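# Put the orange into the foam net sleeve

## Task

Get the orange so that it sits within the foam net sleeve, and do not pull on the net so hard that it rips, since a torn net costs score.

## Robot and tools

Robot: two arms, left_arm and right_arm, each ending in a two-finger gripper. Scene frame: origin at table-top height, halfway between the nominal bases, +x out over the table, +z up, left_arm toward +y. Arm names do not match image sides. Calibrated bases: left_arm at (+0.016, +0.362, 0) m, right_arm at (+0.011, -0.329, 0) m, each yawed very slightly. A camera stand sits behind the arms. Loose objects may occasionally get a brief nudge.

Frames: every hand pose, velocity, target and wrist-camera pose is given in that arm's own base frame. Fixed cameras and the table use the scene frame. Fingers point along the gripper's +z and open and close along its y. end_effector_position is the spot between the pads, roughly 1 cm behind the tips. Reported positions and orientations may be a few cm off, more at long reach.

execute_actions(actions, cameras): actions is a list of actions. Each action is a table of 1 to 15 rows, one row per 1/30 s step. A short table repeats its final row until step 15. Each row holds 14 numbers in [-1, 1]: dx, dy, dz, rx, ry, rz, opening for left_arm, then the same seven for right_arm. Both arms are always included. The six pose numbers are offsets, not poses. They are measured from that arm's Hand target as it was when the action began, along the arm's base axes, and every row counts from that same start point. Scale: 1.0 equals 0.6 m for dx/dy/dz and 180 degrees for the rotation. rx, ry, rz form a single rotation vector about the Hand target position. A translation longer than 1.0 is shortened along its line. Sending an offset again moves the arm further. Opening is absolute: +1 is fully open (0.094 m), -1 is closed. To leave an arm alone, send zeros for its six pose numbers and repeat its current opening, because 0 is itself an opening command. An empty actions list returns the state plus images. cameras takes names, ["all"] or []. An unknown name makes the call invalid.

move(target, speed, blend, opening_speed, grip_force, blocking, cameras): each gripper follows a straight path. target is either one 14-number row in the same layout and scale, or a list of up to 15 rows. Every row is an offset from the Hand targets held at the start of the move, not from the row before. speed is the path top speed in m/s, 0.002 to 2.9, default 0.25. Turning is capped at twice that value in rad/s. It can be one number or one per target. blend is in metres and rounds corners in a list; the default 0 stops at each point. opening_speed is the rate of opening change per second on the -1..1 scale, minimum 0.2. Use it to close gently on the orange. grip_force is the force limit per pad in newtons, 10 to 50, either one value or one per arm. It stays in effect until changed. Below full force the fingers close slowly. blocking=false returns after about 0.5 s while the move keeps running. The whole move is capped at 10 s. Paths do not avoid obstacles or the other arm. Faster moves stray more and hit harder. Do not route a path close to an arm's own base, since that can whip the elbow around; go around it instead. The result adds a move: line with the ending (done, off_target, moving, held, fault) and the limits that acted (paced = pose clipped, held = steps withheld). done means at rest within 10 mm and 2 degrees of the target. It says nothing about contact.

wait(seconds, 0 to 3600) lets the scene run without new commands. stop brakes a running move. zoom_image(camera, region [x0,y0,x1,y1], at most 504x504 px) enlarges part of the latest image of cam_high, cam_low, cam_left_wrist or cam_right_wrist. read_manual gives licence texts only. finished_scene(scene) ends the scene permanently. The orange must stay in the sleeve with the robot released.

Results: Hand target is the last commanded pose after clipping, and the next offsets count from it. The gripper often comes to rest short of it. Any execute_actions call, even with all zeros, asks for it again. Otherwise send the remaining gap as an offset. To stop pushing against something, command a target back past the gripper. grip_measured uses the opening scale and reads up to about 2.5 mm wide when empty. On a part it reads narrower than the part, more so on round or soft objects like the orange. Squeeze grows about 1 N per 0.001 below first contact, then jumps to the force limit. To release, command an opening well above grip_measured. Tool commands shows the current gripper commands. Joint torques are noisy and offset; joints 1 to 3 wrap at ±28 N m. Joint velocities may read within noise. Step readings list positions during actions. Each control step clips commanded orientation to within 40 degrees of the measured one. Friction and gravity can leave the gripper low, short or tilted, so check it after each move and correct it.

Cameras: cam_high, cam_left_wrist and cam_right_wrist, each 896x504, with the calibration given. Wrist camera poses update in results.

Avoid: dropping the orange or letting anything leave the table (that fails the task), tearing the net by pulling hard, slams or hard pushes on fixed or heavy things, and arm-to-arm contact, including one gripper closing on the other's fingers. Motor heat builds from holding loads, stretched arms or pushing at unreachable poses. MOTOR HOT appears at 75 °C, a fold-away fault at 90 °C, and the arm drops at 100 °C.

Each tool is called after "Call:" in YAML: its name, and indented under it one key for each argument.

## Session

Call:
execute_actions:
  actions: []

Scene clock: 0.00 s.
left_arm: end_effector_position=(+0.2517, -0.2674, +0.0814) grip_measured=-0.987 end_effector_quat_wxyz=(+0.265, +0.089, +0.764, -0.582) | right_arm: end_effector_position=(+0.2617, +0.3377, +0.0855) grip_measured=-0.982 end_effector_quat_wxyz=(-0.629, +0.704, -0.322, -0.070)
Joint positions: left_arm=[-0.483 1.781 0.286 1.24 0.76 -0.849 0.001] | right_arm=[0.701 1.859 0.48 1.144 -0.539 -1.153 0.001]
Joint velocities: within noise
Joint torques (N m): no reading
Heat: left arm: 27 °C; right arm: 24 °C.
Hand target: left_arm +0.2539, -0.2682, +0.0862; +0.273, +0.093, +0.759, -0.584 | right_arm +0.2627, +0.3376, +0.0849; -0.627, +0.705, -0.324, -0.069
Tool commands: left_gripper/opening=-1.0 right_gripper/opening=-1.0

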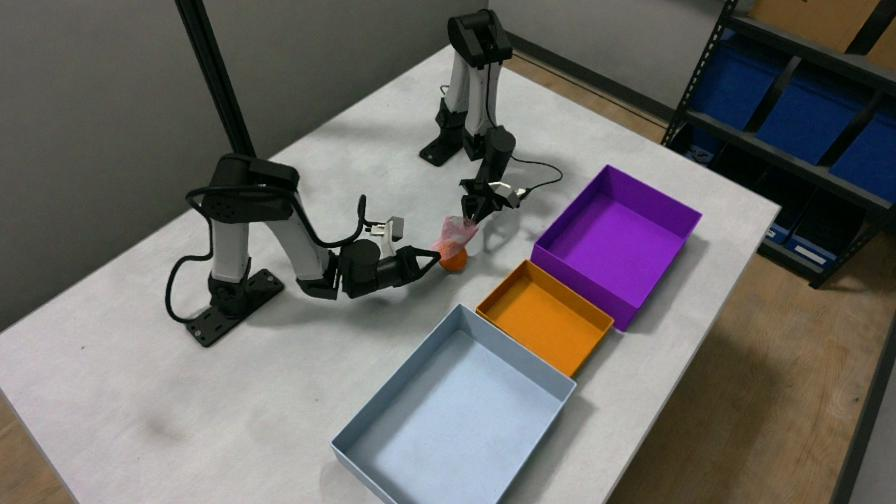

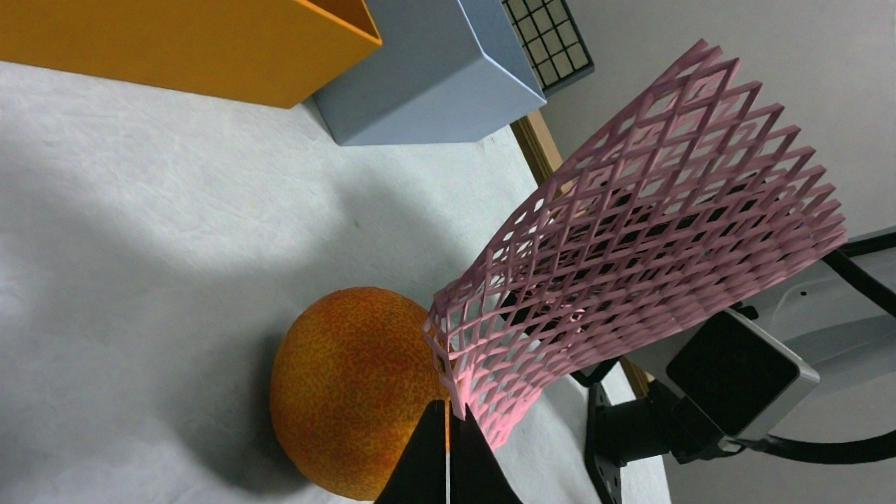

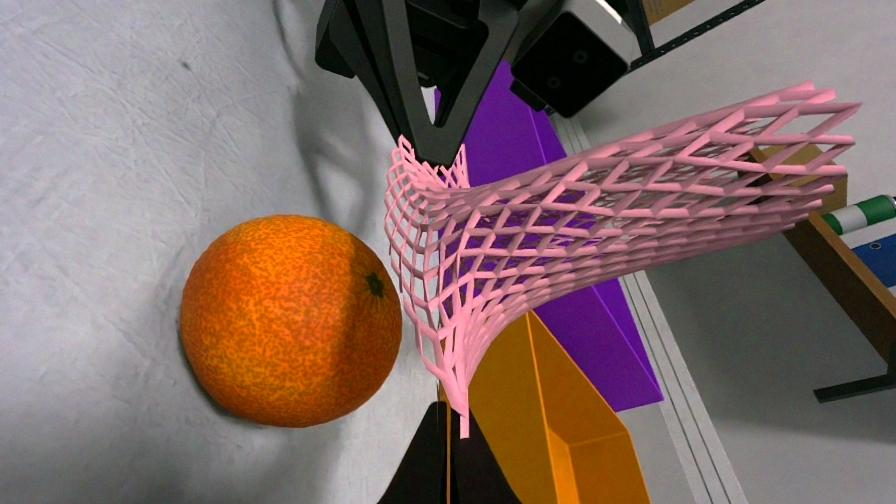

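Call:
zoom_image:
  camera: "cam_high"
  region: [370, 160, 550, 300]

Call:
zoom_image:
  camera: "cam_left_wrist"
  region: [396, 20, 896, 500]

Call:
zoom_image:
  camera: "cam_right_wrist"
  region: [372, 60, 872, 480]

Scaled by 2.800.

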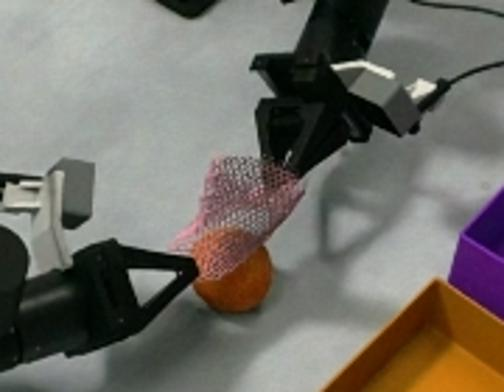

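Scaled by 1.008.

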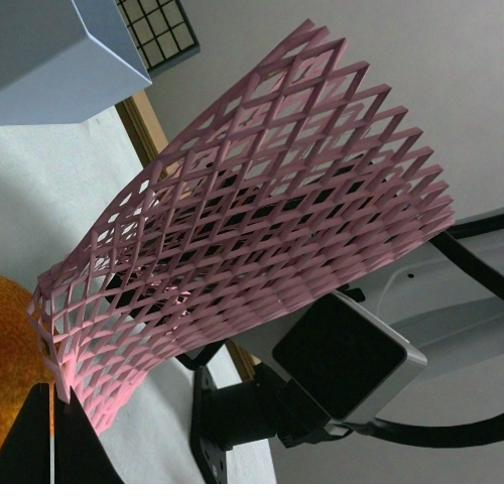

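Scaled by 1.008.

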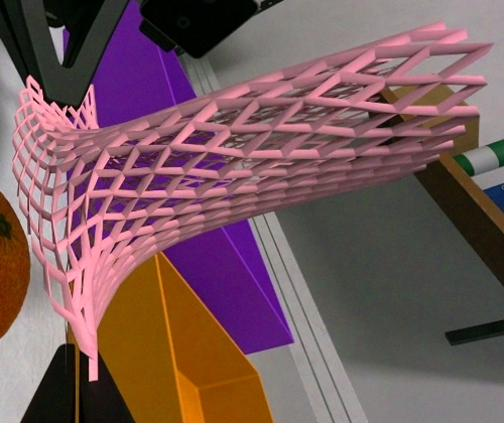

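Call:
move:
  target:
    - [0,0,0,0.158,0.051,0,-1,0,0,0,-0.158,0.052,0,-1]
    - [0,0,-0.042,0.158,0.051,0,-1,0,0,-0.042,-0.158,0.052,0,-1]
  speed: 0.12
  cameras: ["all"]

Scene clock: 11.37 s.
left_arm: end_effector_position=(+0.2541, -0.2706, +0.0685) grip_measured=-0.987 end_effector_quat_wxyz=(+0.177, +0.109, +0.895, -0.395) | right_arm: end_effector_position=(+0.2635, +0.3429, +0.0738) grip_measured=-0.982 end_effector_quat_wxyz=(-0.423, +0.823, -0.375, -0.053)
Joint positions: left_arm=[-0.582 1.492 0.634 0.053 0.518 -0.554 0.001] | right_arm=[0.766 1.672 0.839 0.078 -0.38 -1.355 0.001]
Joint torques (N m): left_arm=[-0.34 -4.29 4.55 1.81 -0.11 0.19] | right_arm=[0.17 -6.16 4.88 1.71 0.19 0.03]
Heat: left arm: 28 °C; right arm: 27 °C.
Hand target: left_arm +0.2538, -0.2683, +0.0610; +0.180, +0.111, +0.898, -0.385 | right_arm +0.2626, +0.3377, +0.0597; -0.407, +0.829, -0.381, -0.044
Off the commanded pose: left_arm 0.008 m, 1 deg | right_arm 0.015 m, 2 deg.
move: off_target (right_arm)
cam_left_wrist: T_world_to_cam=[[-0.34266, -0.66106, 0.66752, -0.13546], [-0.92573, 0.35862, -0.12006, 0.38234], [-0.16002, -0.65909, -0.73485, 0.00213]] pos_world=[0.30787, -0.22526, 0.13789]
cam_right_wrist: T_world_to_cam=[[0.66248, 0.34636, 0.6642, -0.34308], [0.53983, -0.83548, -0.10275, 0.19208], [0.51933, 0.42663, -0.74046, -0.13859]] pos_world=[0.19556, 0.33843, 0.14499]

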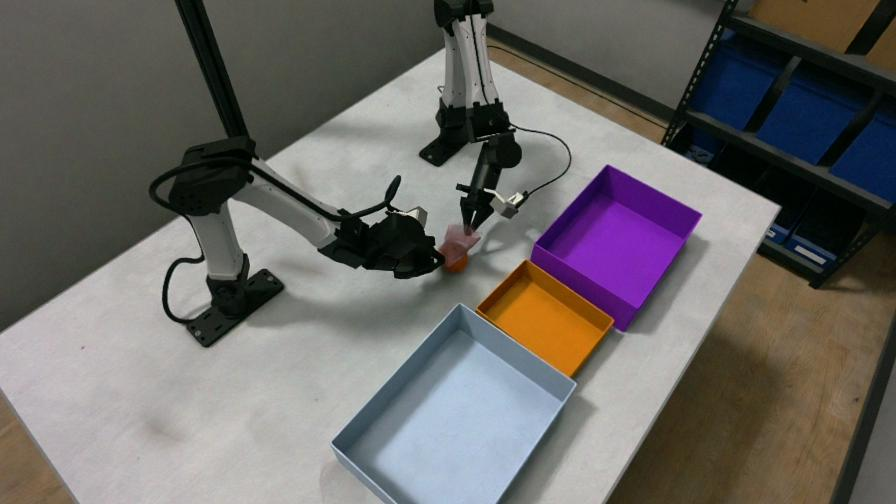

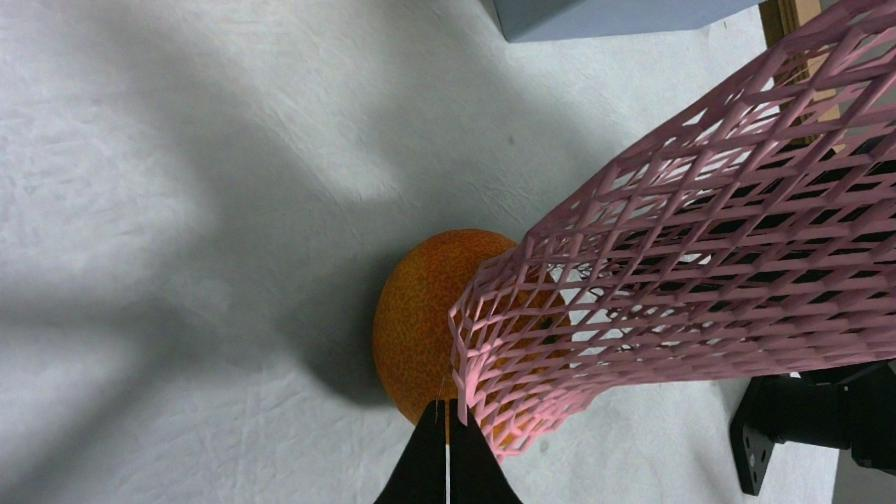

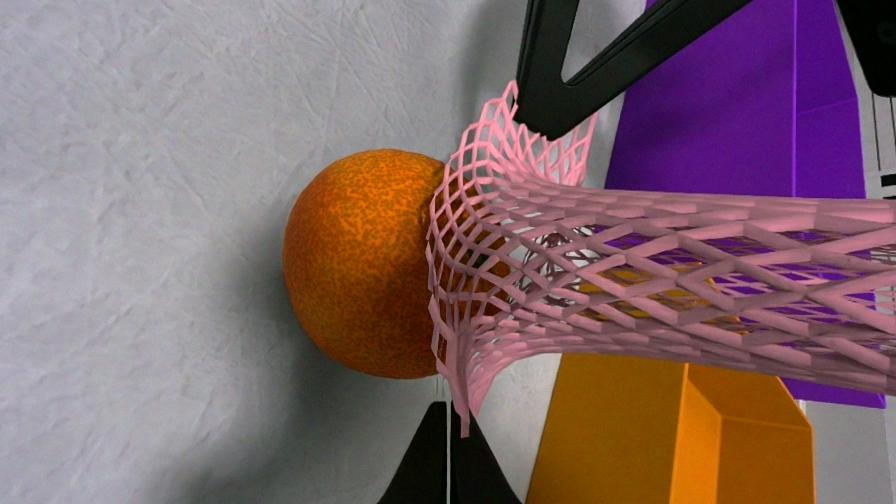

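Call:
move:
  target: [0.003,0.0,-0.05,0,0,0,-1,-0.003,0.0,-0.055,0,0,0,-1]
  speed: 0.06
  cameras: ["all"]

Scene clock: 13.80 s.
left_arm: end_effector_position=(+0.2578, -0.2730, +0.0415) grip_measured=-0.988 end_effector_quat_wxyz=(+0.183, +0.112, +0.892, -0.397) | right_arm: end_effector_position=(+0.2668, +0.3444, +0.0466) grip_measured=-0.982 end_effector_quat_wxyz=(-0.432, +0.820, -0.372, -0.045)
Joint positions: left_arm=[-0.582 1.594 0.582 0.222 0.518 -0.551 0.001] | right_arm=[0.766 1.753 0.78 0.243 -0.372 -1.355 0.001]
Joint torques (N m): left_arm=[-0.03 -4.29 3.96 1.77 -0.08 0.2] | right_arm=[0.34 -5.79 4.15 1.59 0.26 0.02]
Heat: left arm: 28 °C; right arm: 27 °C.
Hand target: left_arm +0.2556, -0.2683, +0.0309; +0.180, +0.111, +0.898, -0.385 | right_arm +0.2608, +0.3377, +0.0267; -0.407, +0.829, -0.381, -0.044
Off the commanded pose: left_arm 0.012 m, 2 deg | right_arm 0.022 m, 3 deg.
move: off_target (left_arm, right_arm)
cam_left_wrist: T_world_to_cam=[[-0.35321, -0.65592, 0.6671, -0.11365], [-0.92333, 0.35923, -0.13567, 0.38362], [-0.15065, -0.66387, -0.73251, -0.02247]] pos_world=[0.31069, -0.22727, 0.1114]
cam_right_wrist: T_world_to_cam=[[0.65036, 0.33407, 0.68222, -0.32116], [0.53754, -0.83697, -0.10259, 0.18995], [0.53673, 0.43344, -0.72391, -0.1688]] pos_world=[0.19737, 0.33943, 0.1164]

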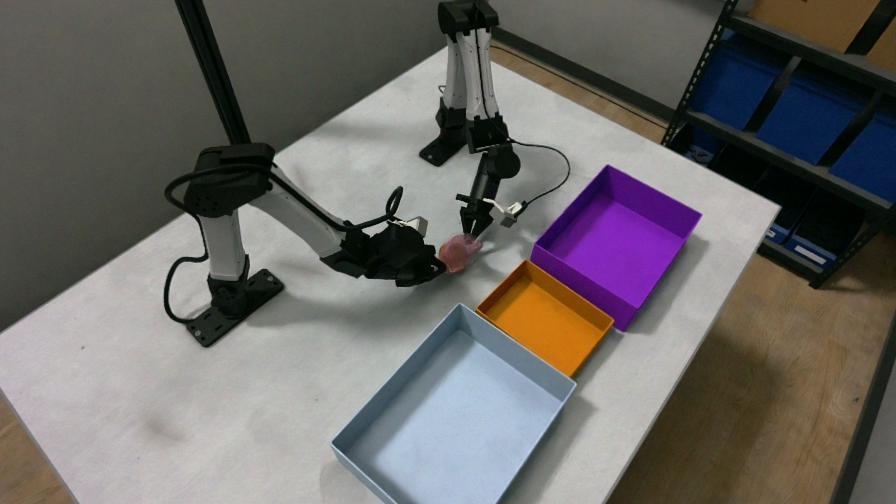

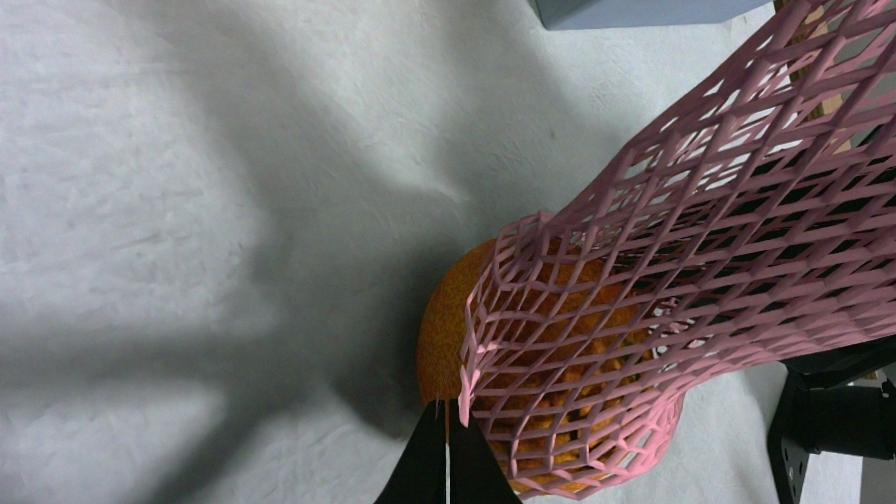

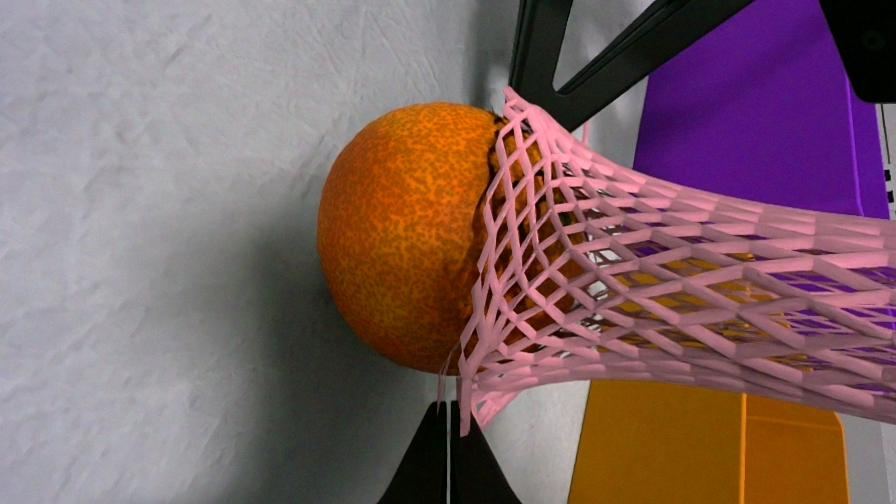

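Call:
move:
  target: [-0.013,0.008,-0.033,0,0,0,-1,-0.012,-0.010,-0.037,0,0,0,-1]
  speed: 0.05
  cameras: ["all"]

Scene clock: 15.47 s.
left_arm: end_effector_position=(+0.2542, -0.2707, +0.0271) grip_measured=-0.988 end_effector_quat_wxyz=(+0.194, +0.115, +0.887, -0.403) | right_arm: end_effector_position=(+0.2614, +0.3426, +0.0294) grip_measured=-0.982 end_effector_quat_wxyz=(-0.442, +0.818, -0.366, -0.043)
Joint positions: left_arm=[-0.582 1.637 0.518 0.356 0.518 -0.551 0.001] | right_arm=[0.772 1.795 0.714 0.374 -0.372 -1.355 0.001]
Joint torques (N m): left_arm=[-0.1 -3.92 3.43 1.63 -0.1 0.19] | right_arm=[0.24 -5.6 3.58 1.4 0.2 0.03]
Heat: left arm: 28 °C; right arm: 27 °C.
Hand target: left_arm +0.2478, -0.2635, +0.0112; +0.180, +0.111, +0.898, -0.385 | right_arm +0.2537, +0.3317, +0.0045; -0.407, +0.829, -0.381, -0.044
Off the commanded pose: left_arm 0.019 m, 3 deg | right_arm 0.028 m, 5 deg.
move: off_target (left_arm, right_arm)
cam_left_wrist: T_world_to_cam=[[-0.36862, -0.64558, 0.66883, -0.09721], [-0.91984, 0.35721, -0.16217, 0.37685], [-0.13422, -0.675, -0.72551, -0.03943]] pos_world=[0.30551, -0.22398, 0.09752]
cam_right_wrist: T_world_to_cam=[[0.63673, 0.32637, 0.69861, -0.29956], [0.54405, -0.83219, -0.10709, 0.18636], [0.54643, 0.44827, -0.70744, -0.18577]] pos_world=[0.19086, 0.33613, 0.09781]

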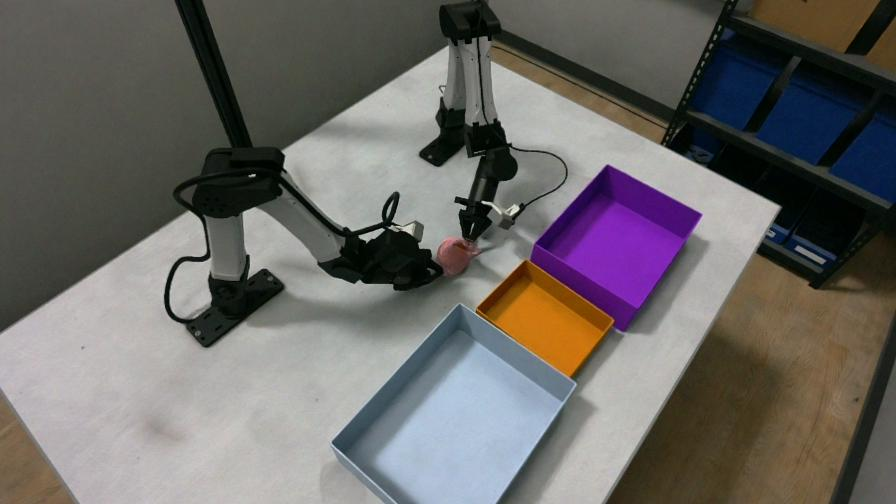

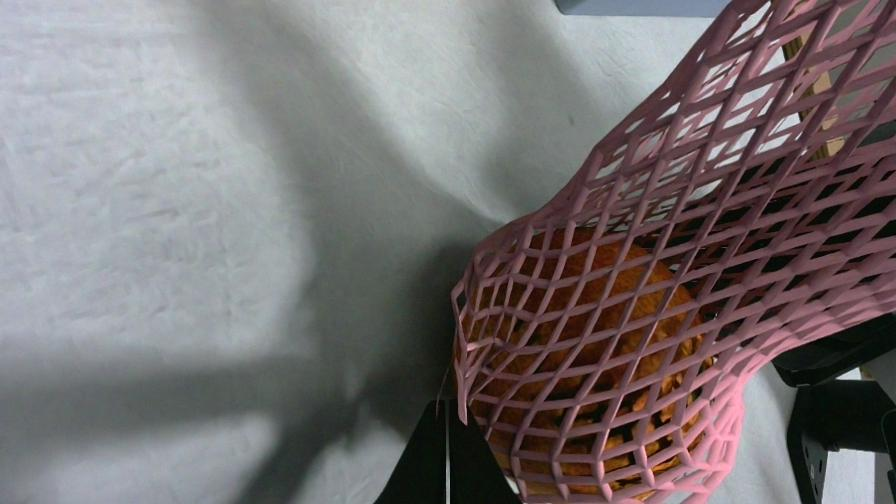

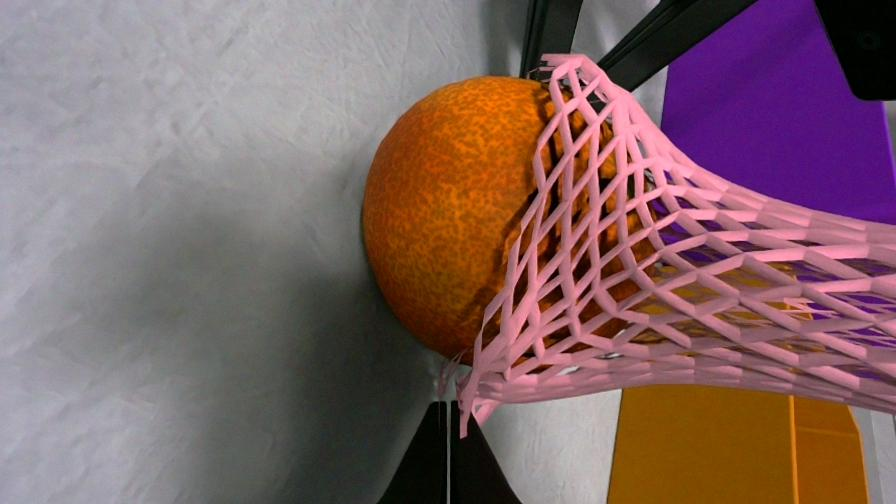

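Call:
move:
  target: [-0.018,0.003,-0.022,0,0,0,-1,-0.018,-0.005,-0.024,0,0,0,-1]
  speed: 0.05
  cameras: ["all"]

Scene clock: 17.07 s.
left_arm: end_effector_position=(+0.2436, -0.2706, +0.0165) grip_measured=-0.988 end_effector_quat_wxyz=(+0.198, +0.124, +0.883, -0.408) | right_arm: end_effector_position=(+0.2495, +0.3434, +0.0189) grip_measured=-0.982 end_effector_quat_wxyz=(-0.450, +0.819, -0.354, -0.044)
Joint positions: left_arm=[-0.599 1.663 0.459 0.459 0.518 -0.551 0.001] | right_arm=[0.793 1.818 0.656 0.475 -0.372 -1.355 0.001]
Joint torques (N m): left_arm=[-0.29 -3.62 3.07 1.55 -0.24 0.03] | right_arm=[0.16 -5.29 3.02 1.39 0.36 0.19]
Heat: left arm: 28 °C; right arm: 27 °C.
Hand target: left_arm +0.2371, -0.2616, -0.0021; +0.180, +0.111, +0.898, -0.385 | right_arm +0.2429, +0.3286, -0.0100; -0.407, +0.829, -0.381, -0.044
Off the commanded pose: left_arm 0.022 m, 4 deg | right_arm 0.033 m, 6 deg.
move: off_target (left_arm, right_arm)
cam_left_wrist: T_world_to_cam=[[-0.38889, -0.63284, 0.66954, -0.08552], [-0.91138, 0.37055, -0.17912, 0.36716], [-0.13474, -0.67986, -0.72086, -0.04979]] pos_world=[0.29465, -0.22402, 0.08713]
cam_right_wrist: T_world_to_cam=[[0.61956, 0.32936, 0.71251, -0.28184], [0.56302, -0.81896, -0.111, 0.18307], [0.54695, 0.46993, -0.69283, -0.19486]] pos_world=[0.17812, 0.33432, 0.08613]

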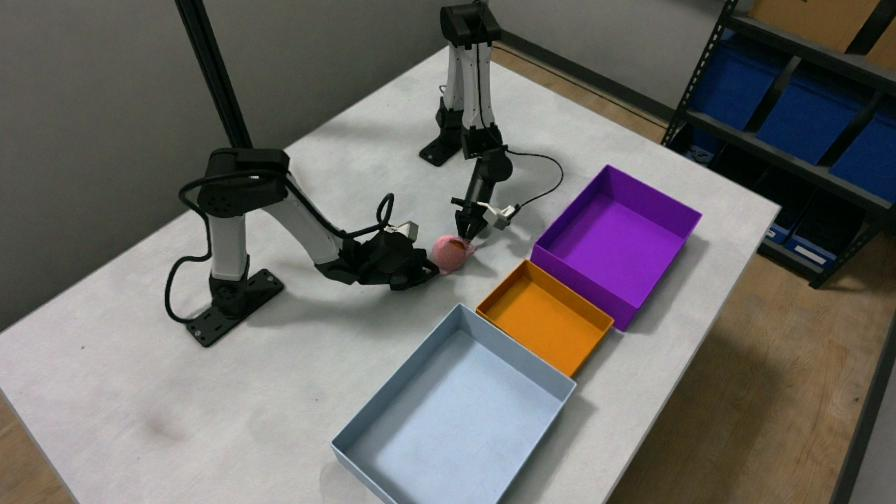

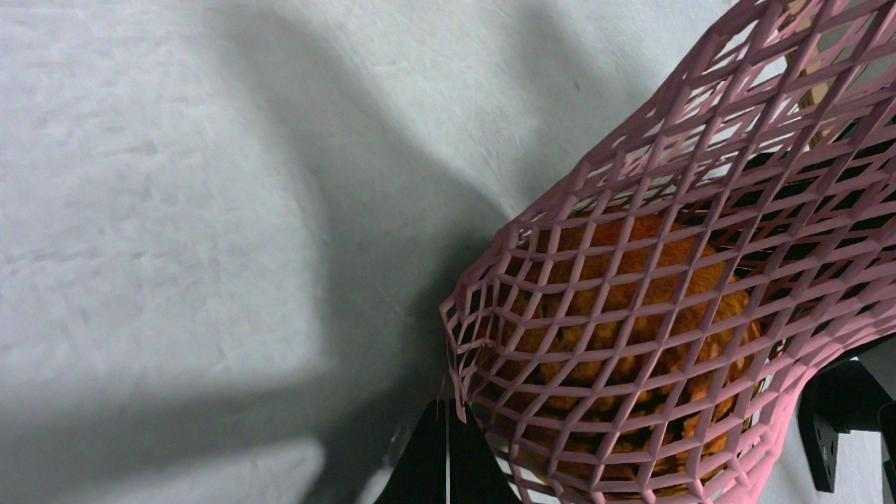

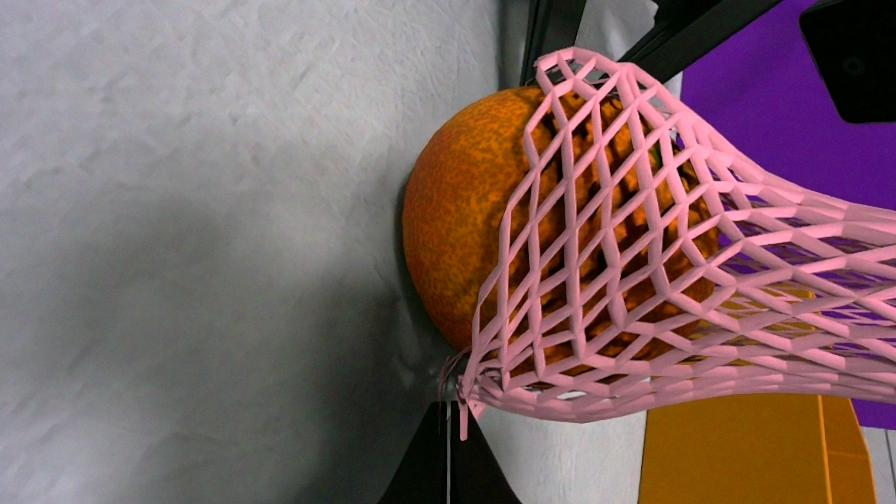

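Call:
move:
  target: [-0.025,0.0,-0.014,0,0,0,-1,-0.025,-0.002,-0.015,0,0,0,-1]
  speed: 0.05
  cameras: ["all"]

Scene clock: 18.20 s.
left_arm: end_effector_position=(+0.2266, -0.2716, +0.0077) grip_measured=-0.988 end_effector_quat_wxyz=(+0.194, +0.128, +0.881, -0.411) | right_arm: end_effector_position=(+0.2357, +0.3422, +0.0095) grip_measured=-0.982 end_effector_quat_wxyz=(-0.451, +0.818, -0.354, -0.042)
Joint positions: left_arm=[-0.636 1.672 0.397 0.541 0.504 -0.576 0.001] | right_arm=[0.826 1.827 0.599 0.551 -0.343 -1.333 0.001]
Joint torques (N m): left_arm=[-0.29 -3.58 2.81 1.57 -0.38 0.03] | right_arm=[0.27 -5.18 2.52 1.29 0.35 0.27]
Heat: left arm: 29 °C; right arm: 27 °C.
Hand target: left_arm +0.2221, -0.2617, -0.0105; +0.181, +0.111, +0.898, -0.385 | right_arm +0.2279, +0.3274, -0.0189; -0.407, +0.829, -0.381, -0.044
Off the commanded pose: left_arm 0.021 m, 4 deg | right_arm 0.033 m, 6 deg.
move: off_target (left_arm, right_arm)
cam_left_wrist: T_world_to_cam=[[-0.39278, -0.62515, 0.67447, -0.08399], [-0.90799, 0.37998, -0.17659, 0.35221], [-0.14589, -0.68177, -0.71687, -0.05723]] pos_world=[0.27846, -0.22535, 0.07782]
cam_right_wrist: T_world_to_cam=[[0.61807, 0.32768, 0.71457, -0.26535], [0.56154, -0.82015, -0.10961, 0.1896], [0.55014, 0.46901, -0.69092, -0.19375]] pos_world=[0.16412, 0.33332, 0.07653]

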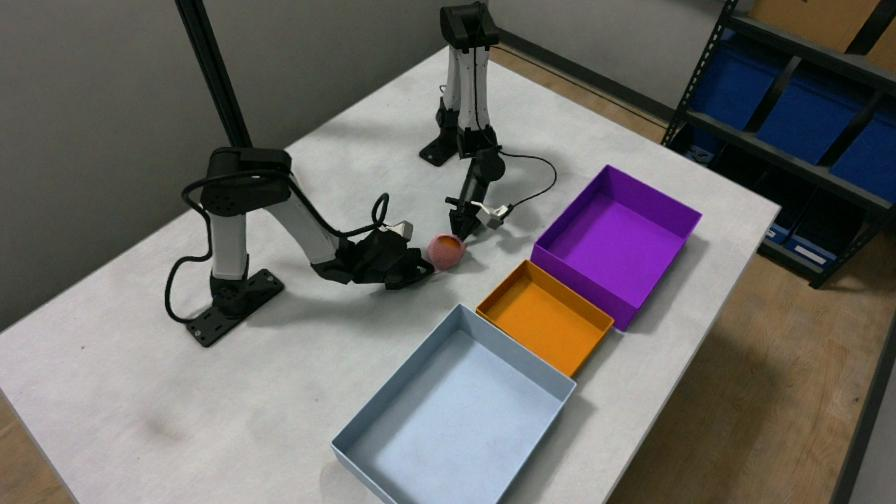

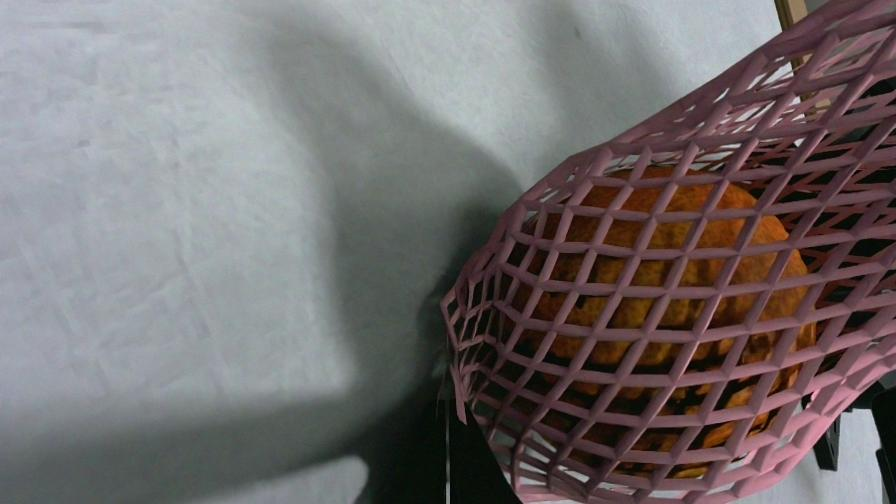

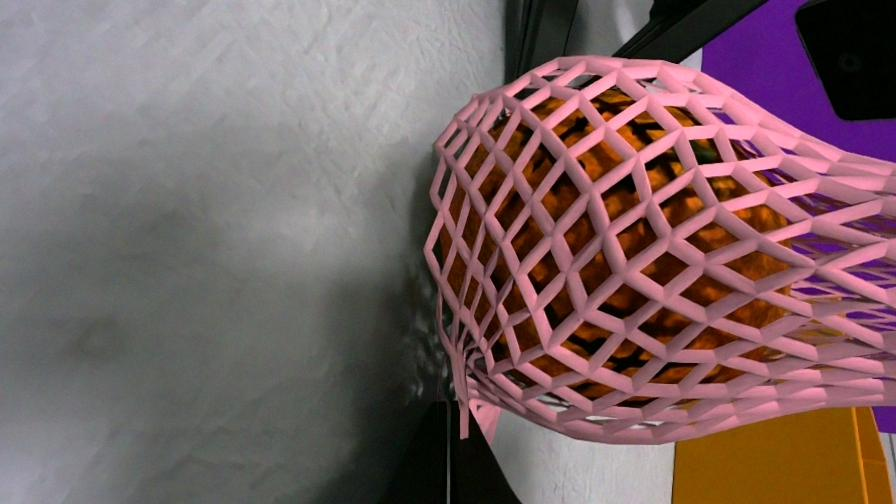

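Call:
move:
  target:
    - [0.008,-0.010,0.044,0,0,0,-1,0.013,0.018,0.057,0,0,0,-1]
  speed: 0.05

Call:
move:
  target: [0,0,0,0,0,0,-0.65,0,0,0,0,0,0,-0.65]
  opening_speed: 0.4
  cameras: ["all"]

Scene clock: 20.17 s.
left_arm: end_effector_position=(+0.2213, -0.2668, +0.0110) grip_measured=-0.988 end_effector_quat_wxyz=(+0.174, +0.117, +0.896, -0.392) | right_arm: end_effector_position=(+0.2337, +0.3411, +0.0152) grip_measured=-0.982 end_effector_quat_wxyz=(-0.419, +0.828, -0.368, -0.052)
Joint positions: left_arm=[-0.644 1.602 0.422 0.386 0.481 -0.585 0.001] | right_arm=[0.831 1.777 0.658 0.37 -0.335 -1.326 0.001]
Joint torques (N m): left_arm=[-0.36 -6.42 6.16 1.41 -0.19 -0.03] | right_arm=[0.2 -8.7 6.17 1.25 0.28 0.22]
Heat: left arm: 29 °C; right arm: 27 °C.
Hand target: left_arm +0.2269, -0.2676, +0.0158; +0.180, +0.111, +0.898, -0.385 | right_arm +0.2357, +0.3382, +0.0153; -0.407, +0.829, -0.381, -0.044
Off the commanded pose: left_arm 0.007 m, 1 deg | right_arm 0.004 m, 2 deg.
move: done

Scene clock: 21.30 s.
left_arm: end_effector_position=(+0.2221, -0.2666, +0.0128) grip_measured=-0.652 end_effector_quat_wxyz=(+0.176, +0.116, +0.896, -0.391) | right_arm: end_effector_position=(+0.2337, +0.3393, +0.0149) grip_measured=-0.652 end_effector_quat_wxyz=(-0.415, +0.829, -0.371, -0.050)
Joint positions: left_arm=[-0.644 1.593 0.424 0.378 0.476 -0.585 0.016] | right_arm=[0.831 1.772 0.658 0.357 -0.328 -1.326 0.016]
Joint torques (N m): left_arm=[-0.36 -5.64 6.12 1.49 -0.14 -0.02] | right_arm=[0.2 -8.06 6.22 1.36 0.2 0.25]
Heat: left arm: 29 °C; right arm: 27 °C.
Hand target: left_arm +0.2269, -0.2677, +0.0159; +0.180, +0.111, +0.898, -0.385 | right_arm +0.2357, +0.3382, +0.0152; -0.407, +0.829, -0.381, -0.044
Off the commanded pose: left_arm 0.006 m, 1 deg | right_arm 0.002 m, 2 deg.
move: done
cam_left_wrist: T_world_to_cam=[[-0.35442, -0.66305, 0.65935, -0.10448], [-0.92047, 0.37158, -0.12112, 0.34704], [-0.16469, -0.64984, -0.74201, -0.03776]] pos_world=[0.27619, -0.22277, 0.08291]
cam_right_wrist: T_world_to_cam=[[0.6574, 0.36525, 0.65911, -0.28814], [0.54771, -0.83233, -0.08505, 0.19594], [0.51753, 0.41691, -0.74723, -0.16143]] pos_world=[0.16565, 0.33564, 0.08596]

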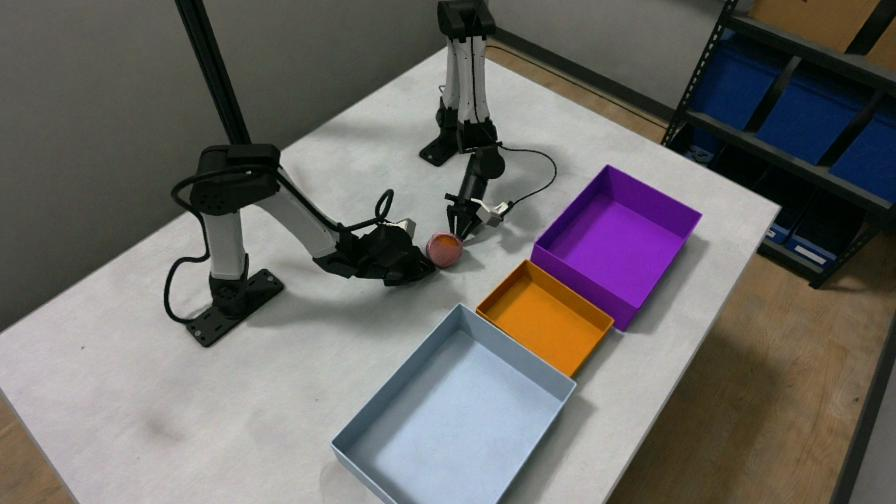

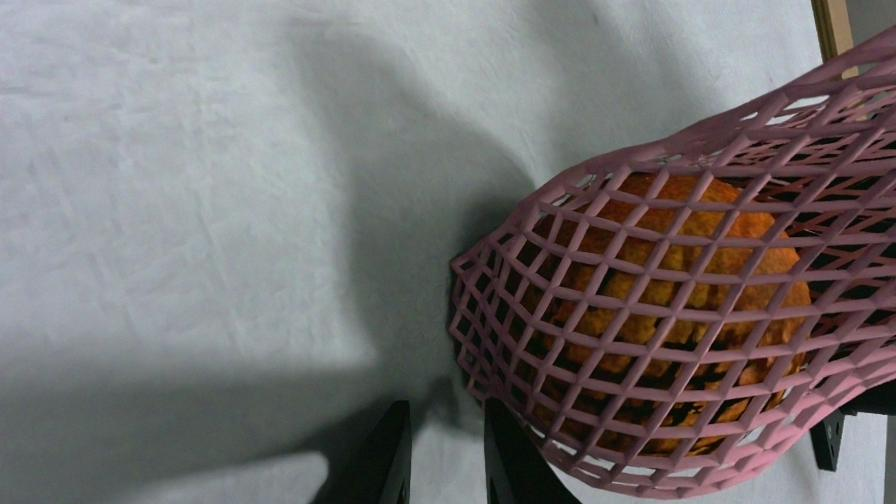

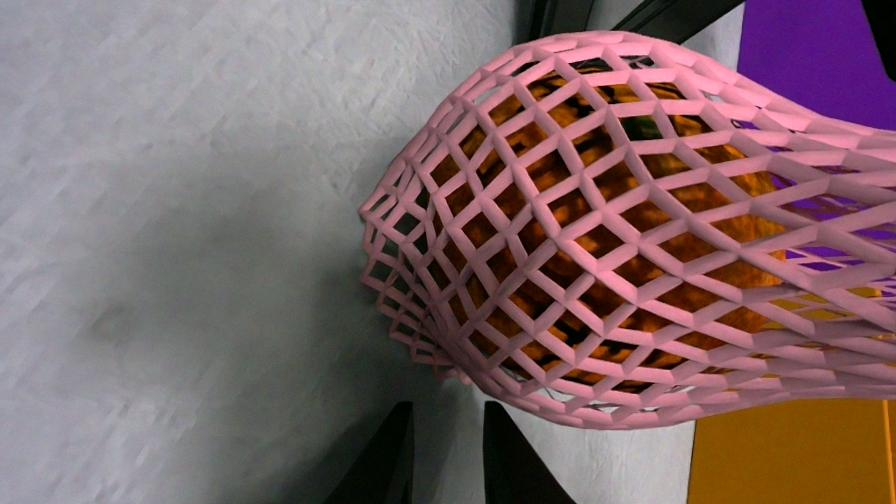

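Call:
move:
  target: [-0.03,0.1,0.09,0,0,0,-0.65,-0.03,-0.1,0.09,0,0,0,-0.65]
  speed: 0.12
  cameras: ["all"]

Scene clock: 23.33 s.
left_arm: end_effector_position=(+0.2067, -0.2070, +0.0627) grip_measured=-0.652 end_effector_quat_wxyz=(+0.173, +0.104, +0.903, -0.380) | right_arm: end_effector_position=(+0.2215, +0.2819, +0.0704) grip_measured=-0.651 end_effector_quat_wxyz=(-0.409, +0.827, -0.384, -0.040)
Joint positions: left_arm=[-0.455 1.176 0.424 -0.138 0.577 -0.435 0.016] | right_arm=[0.728 1.395 0.589 0.015 -0.371 -1.39 0.016]
Joint torques (N m): left_arm=[0.53 -3.86 6.74 1.48 0.27 0.21] | right_arm=[-0.91 -5.91 5.37 1.55 -0.2 0.04]
Heat: left arm: 29 °C; right arm: 27 °C.
Hand target: left_arm +0.2089, -0.2077, +0.0700; +0.181, +0.111, +0.898, -0.385 | right_arm +0.2177, +0.2782, +0.0693; -0.407, +0.829, -0.381, -0.044
Off the commanded pose: left_arm 0.008 m, 1 deg | right_arm 0.005 m, 1 deg.
move: done
cam_left_wrist: T_world_to_cam=[[-0.32824, -0.68612, 0.64924, -0.11285], [-0.93099, 0.35121, -0.09952, 0.31325], [-0.15974, -0.6371, -0.75405, 0.0379]] pos_world=[0.26064, -0.1633, 0.13302]
cam_right_wrist: T_world_to_cam=[[0.66793, 0.3564, 0.65334, -0.2952], [0.52181, -0.85022, -0.06967, 0.16925], [0.53065, 0.38745, -0.75386, -0.08374]] pos_world=[0.15329, 0.28155, 0.14153]

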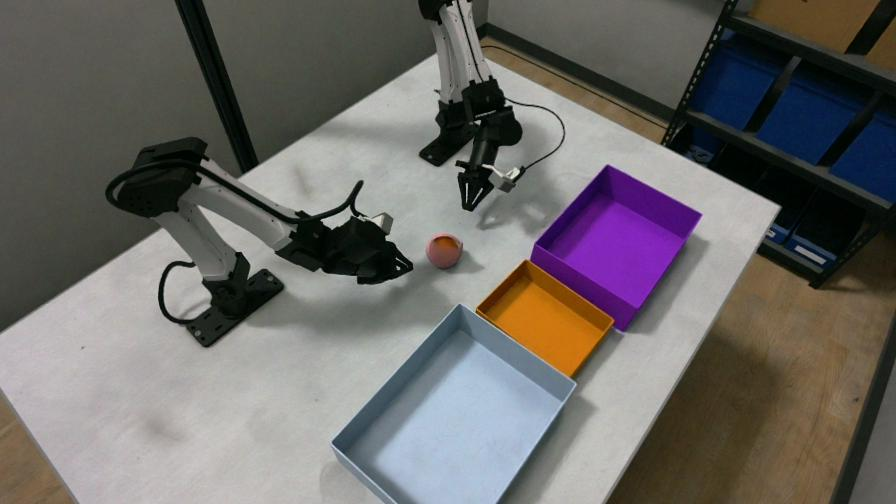

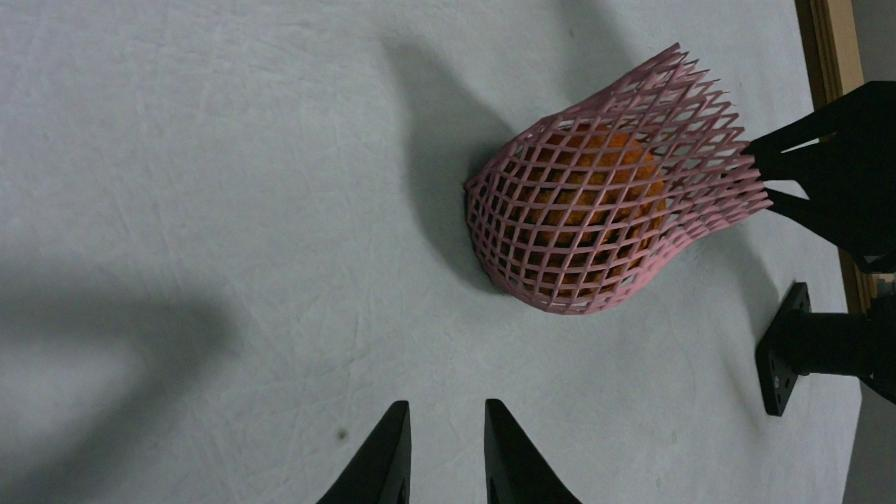

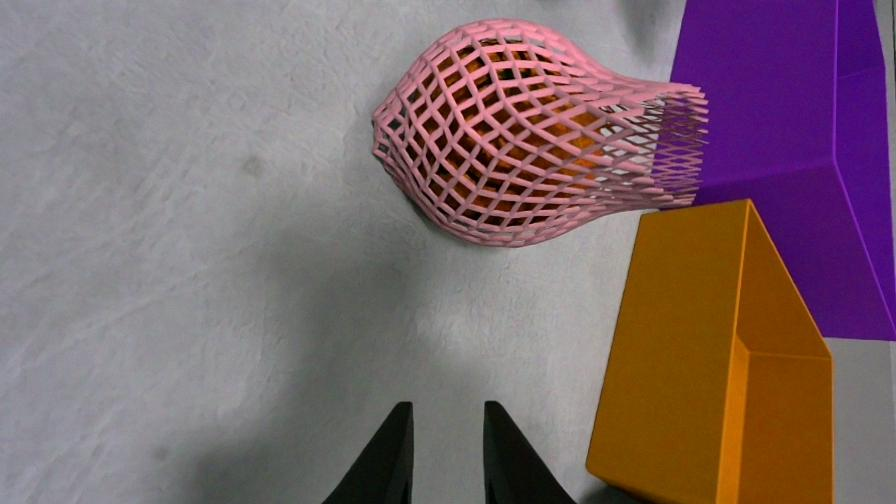

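Call:
finished_scene:
  scene: 1

The scene is finished: the task was done.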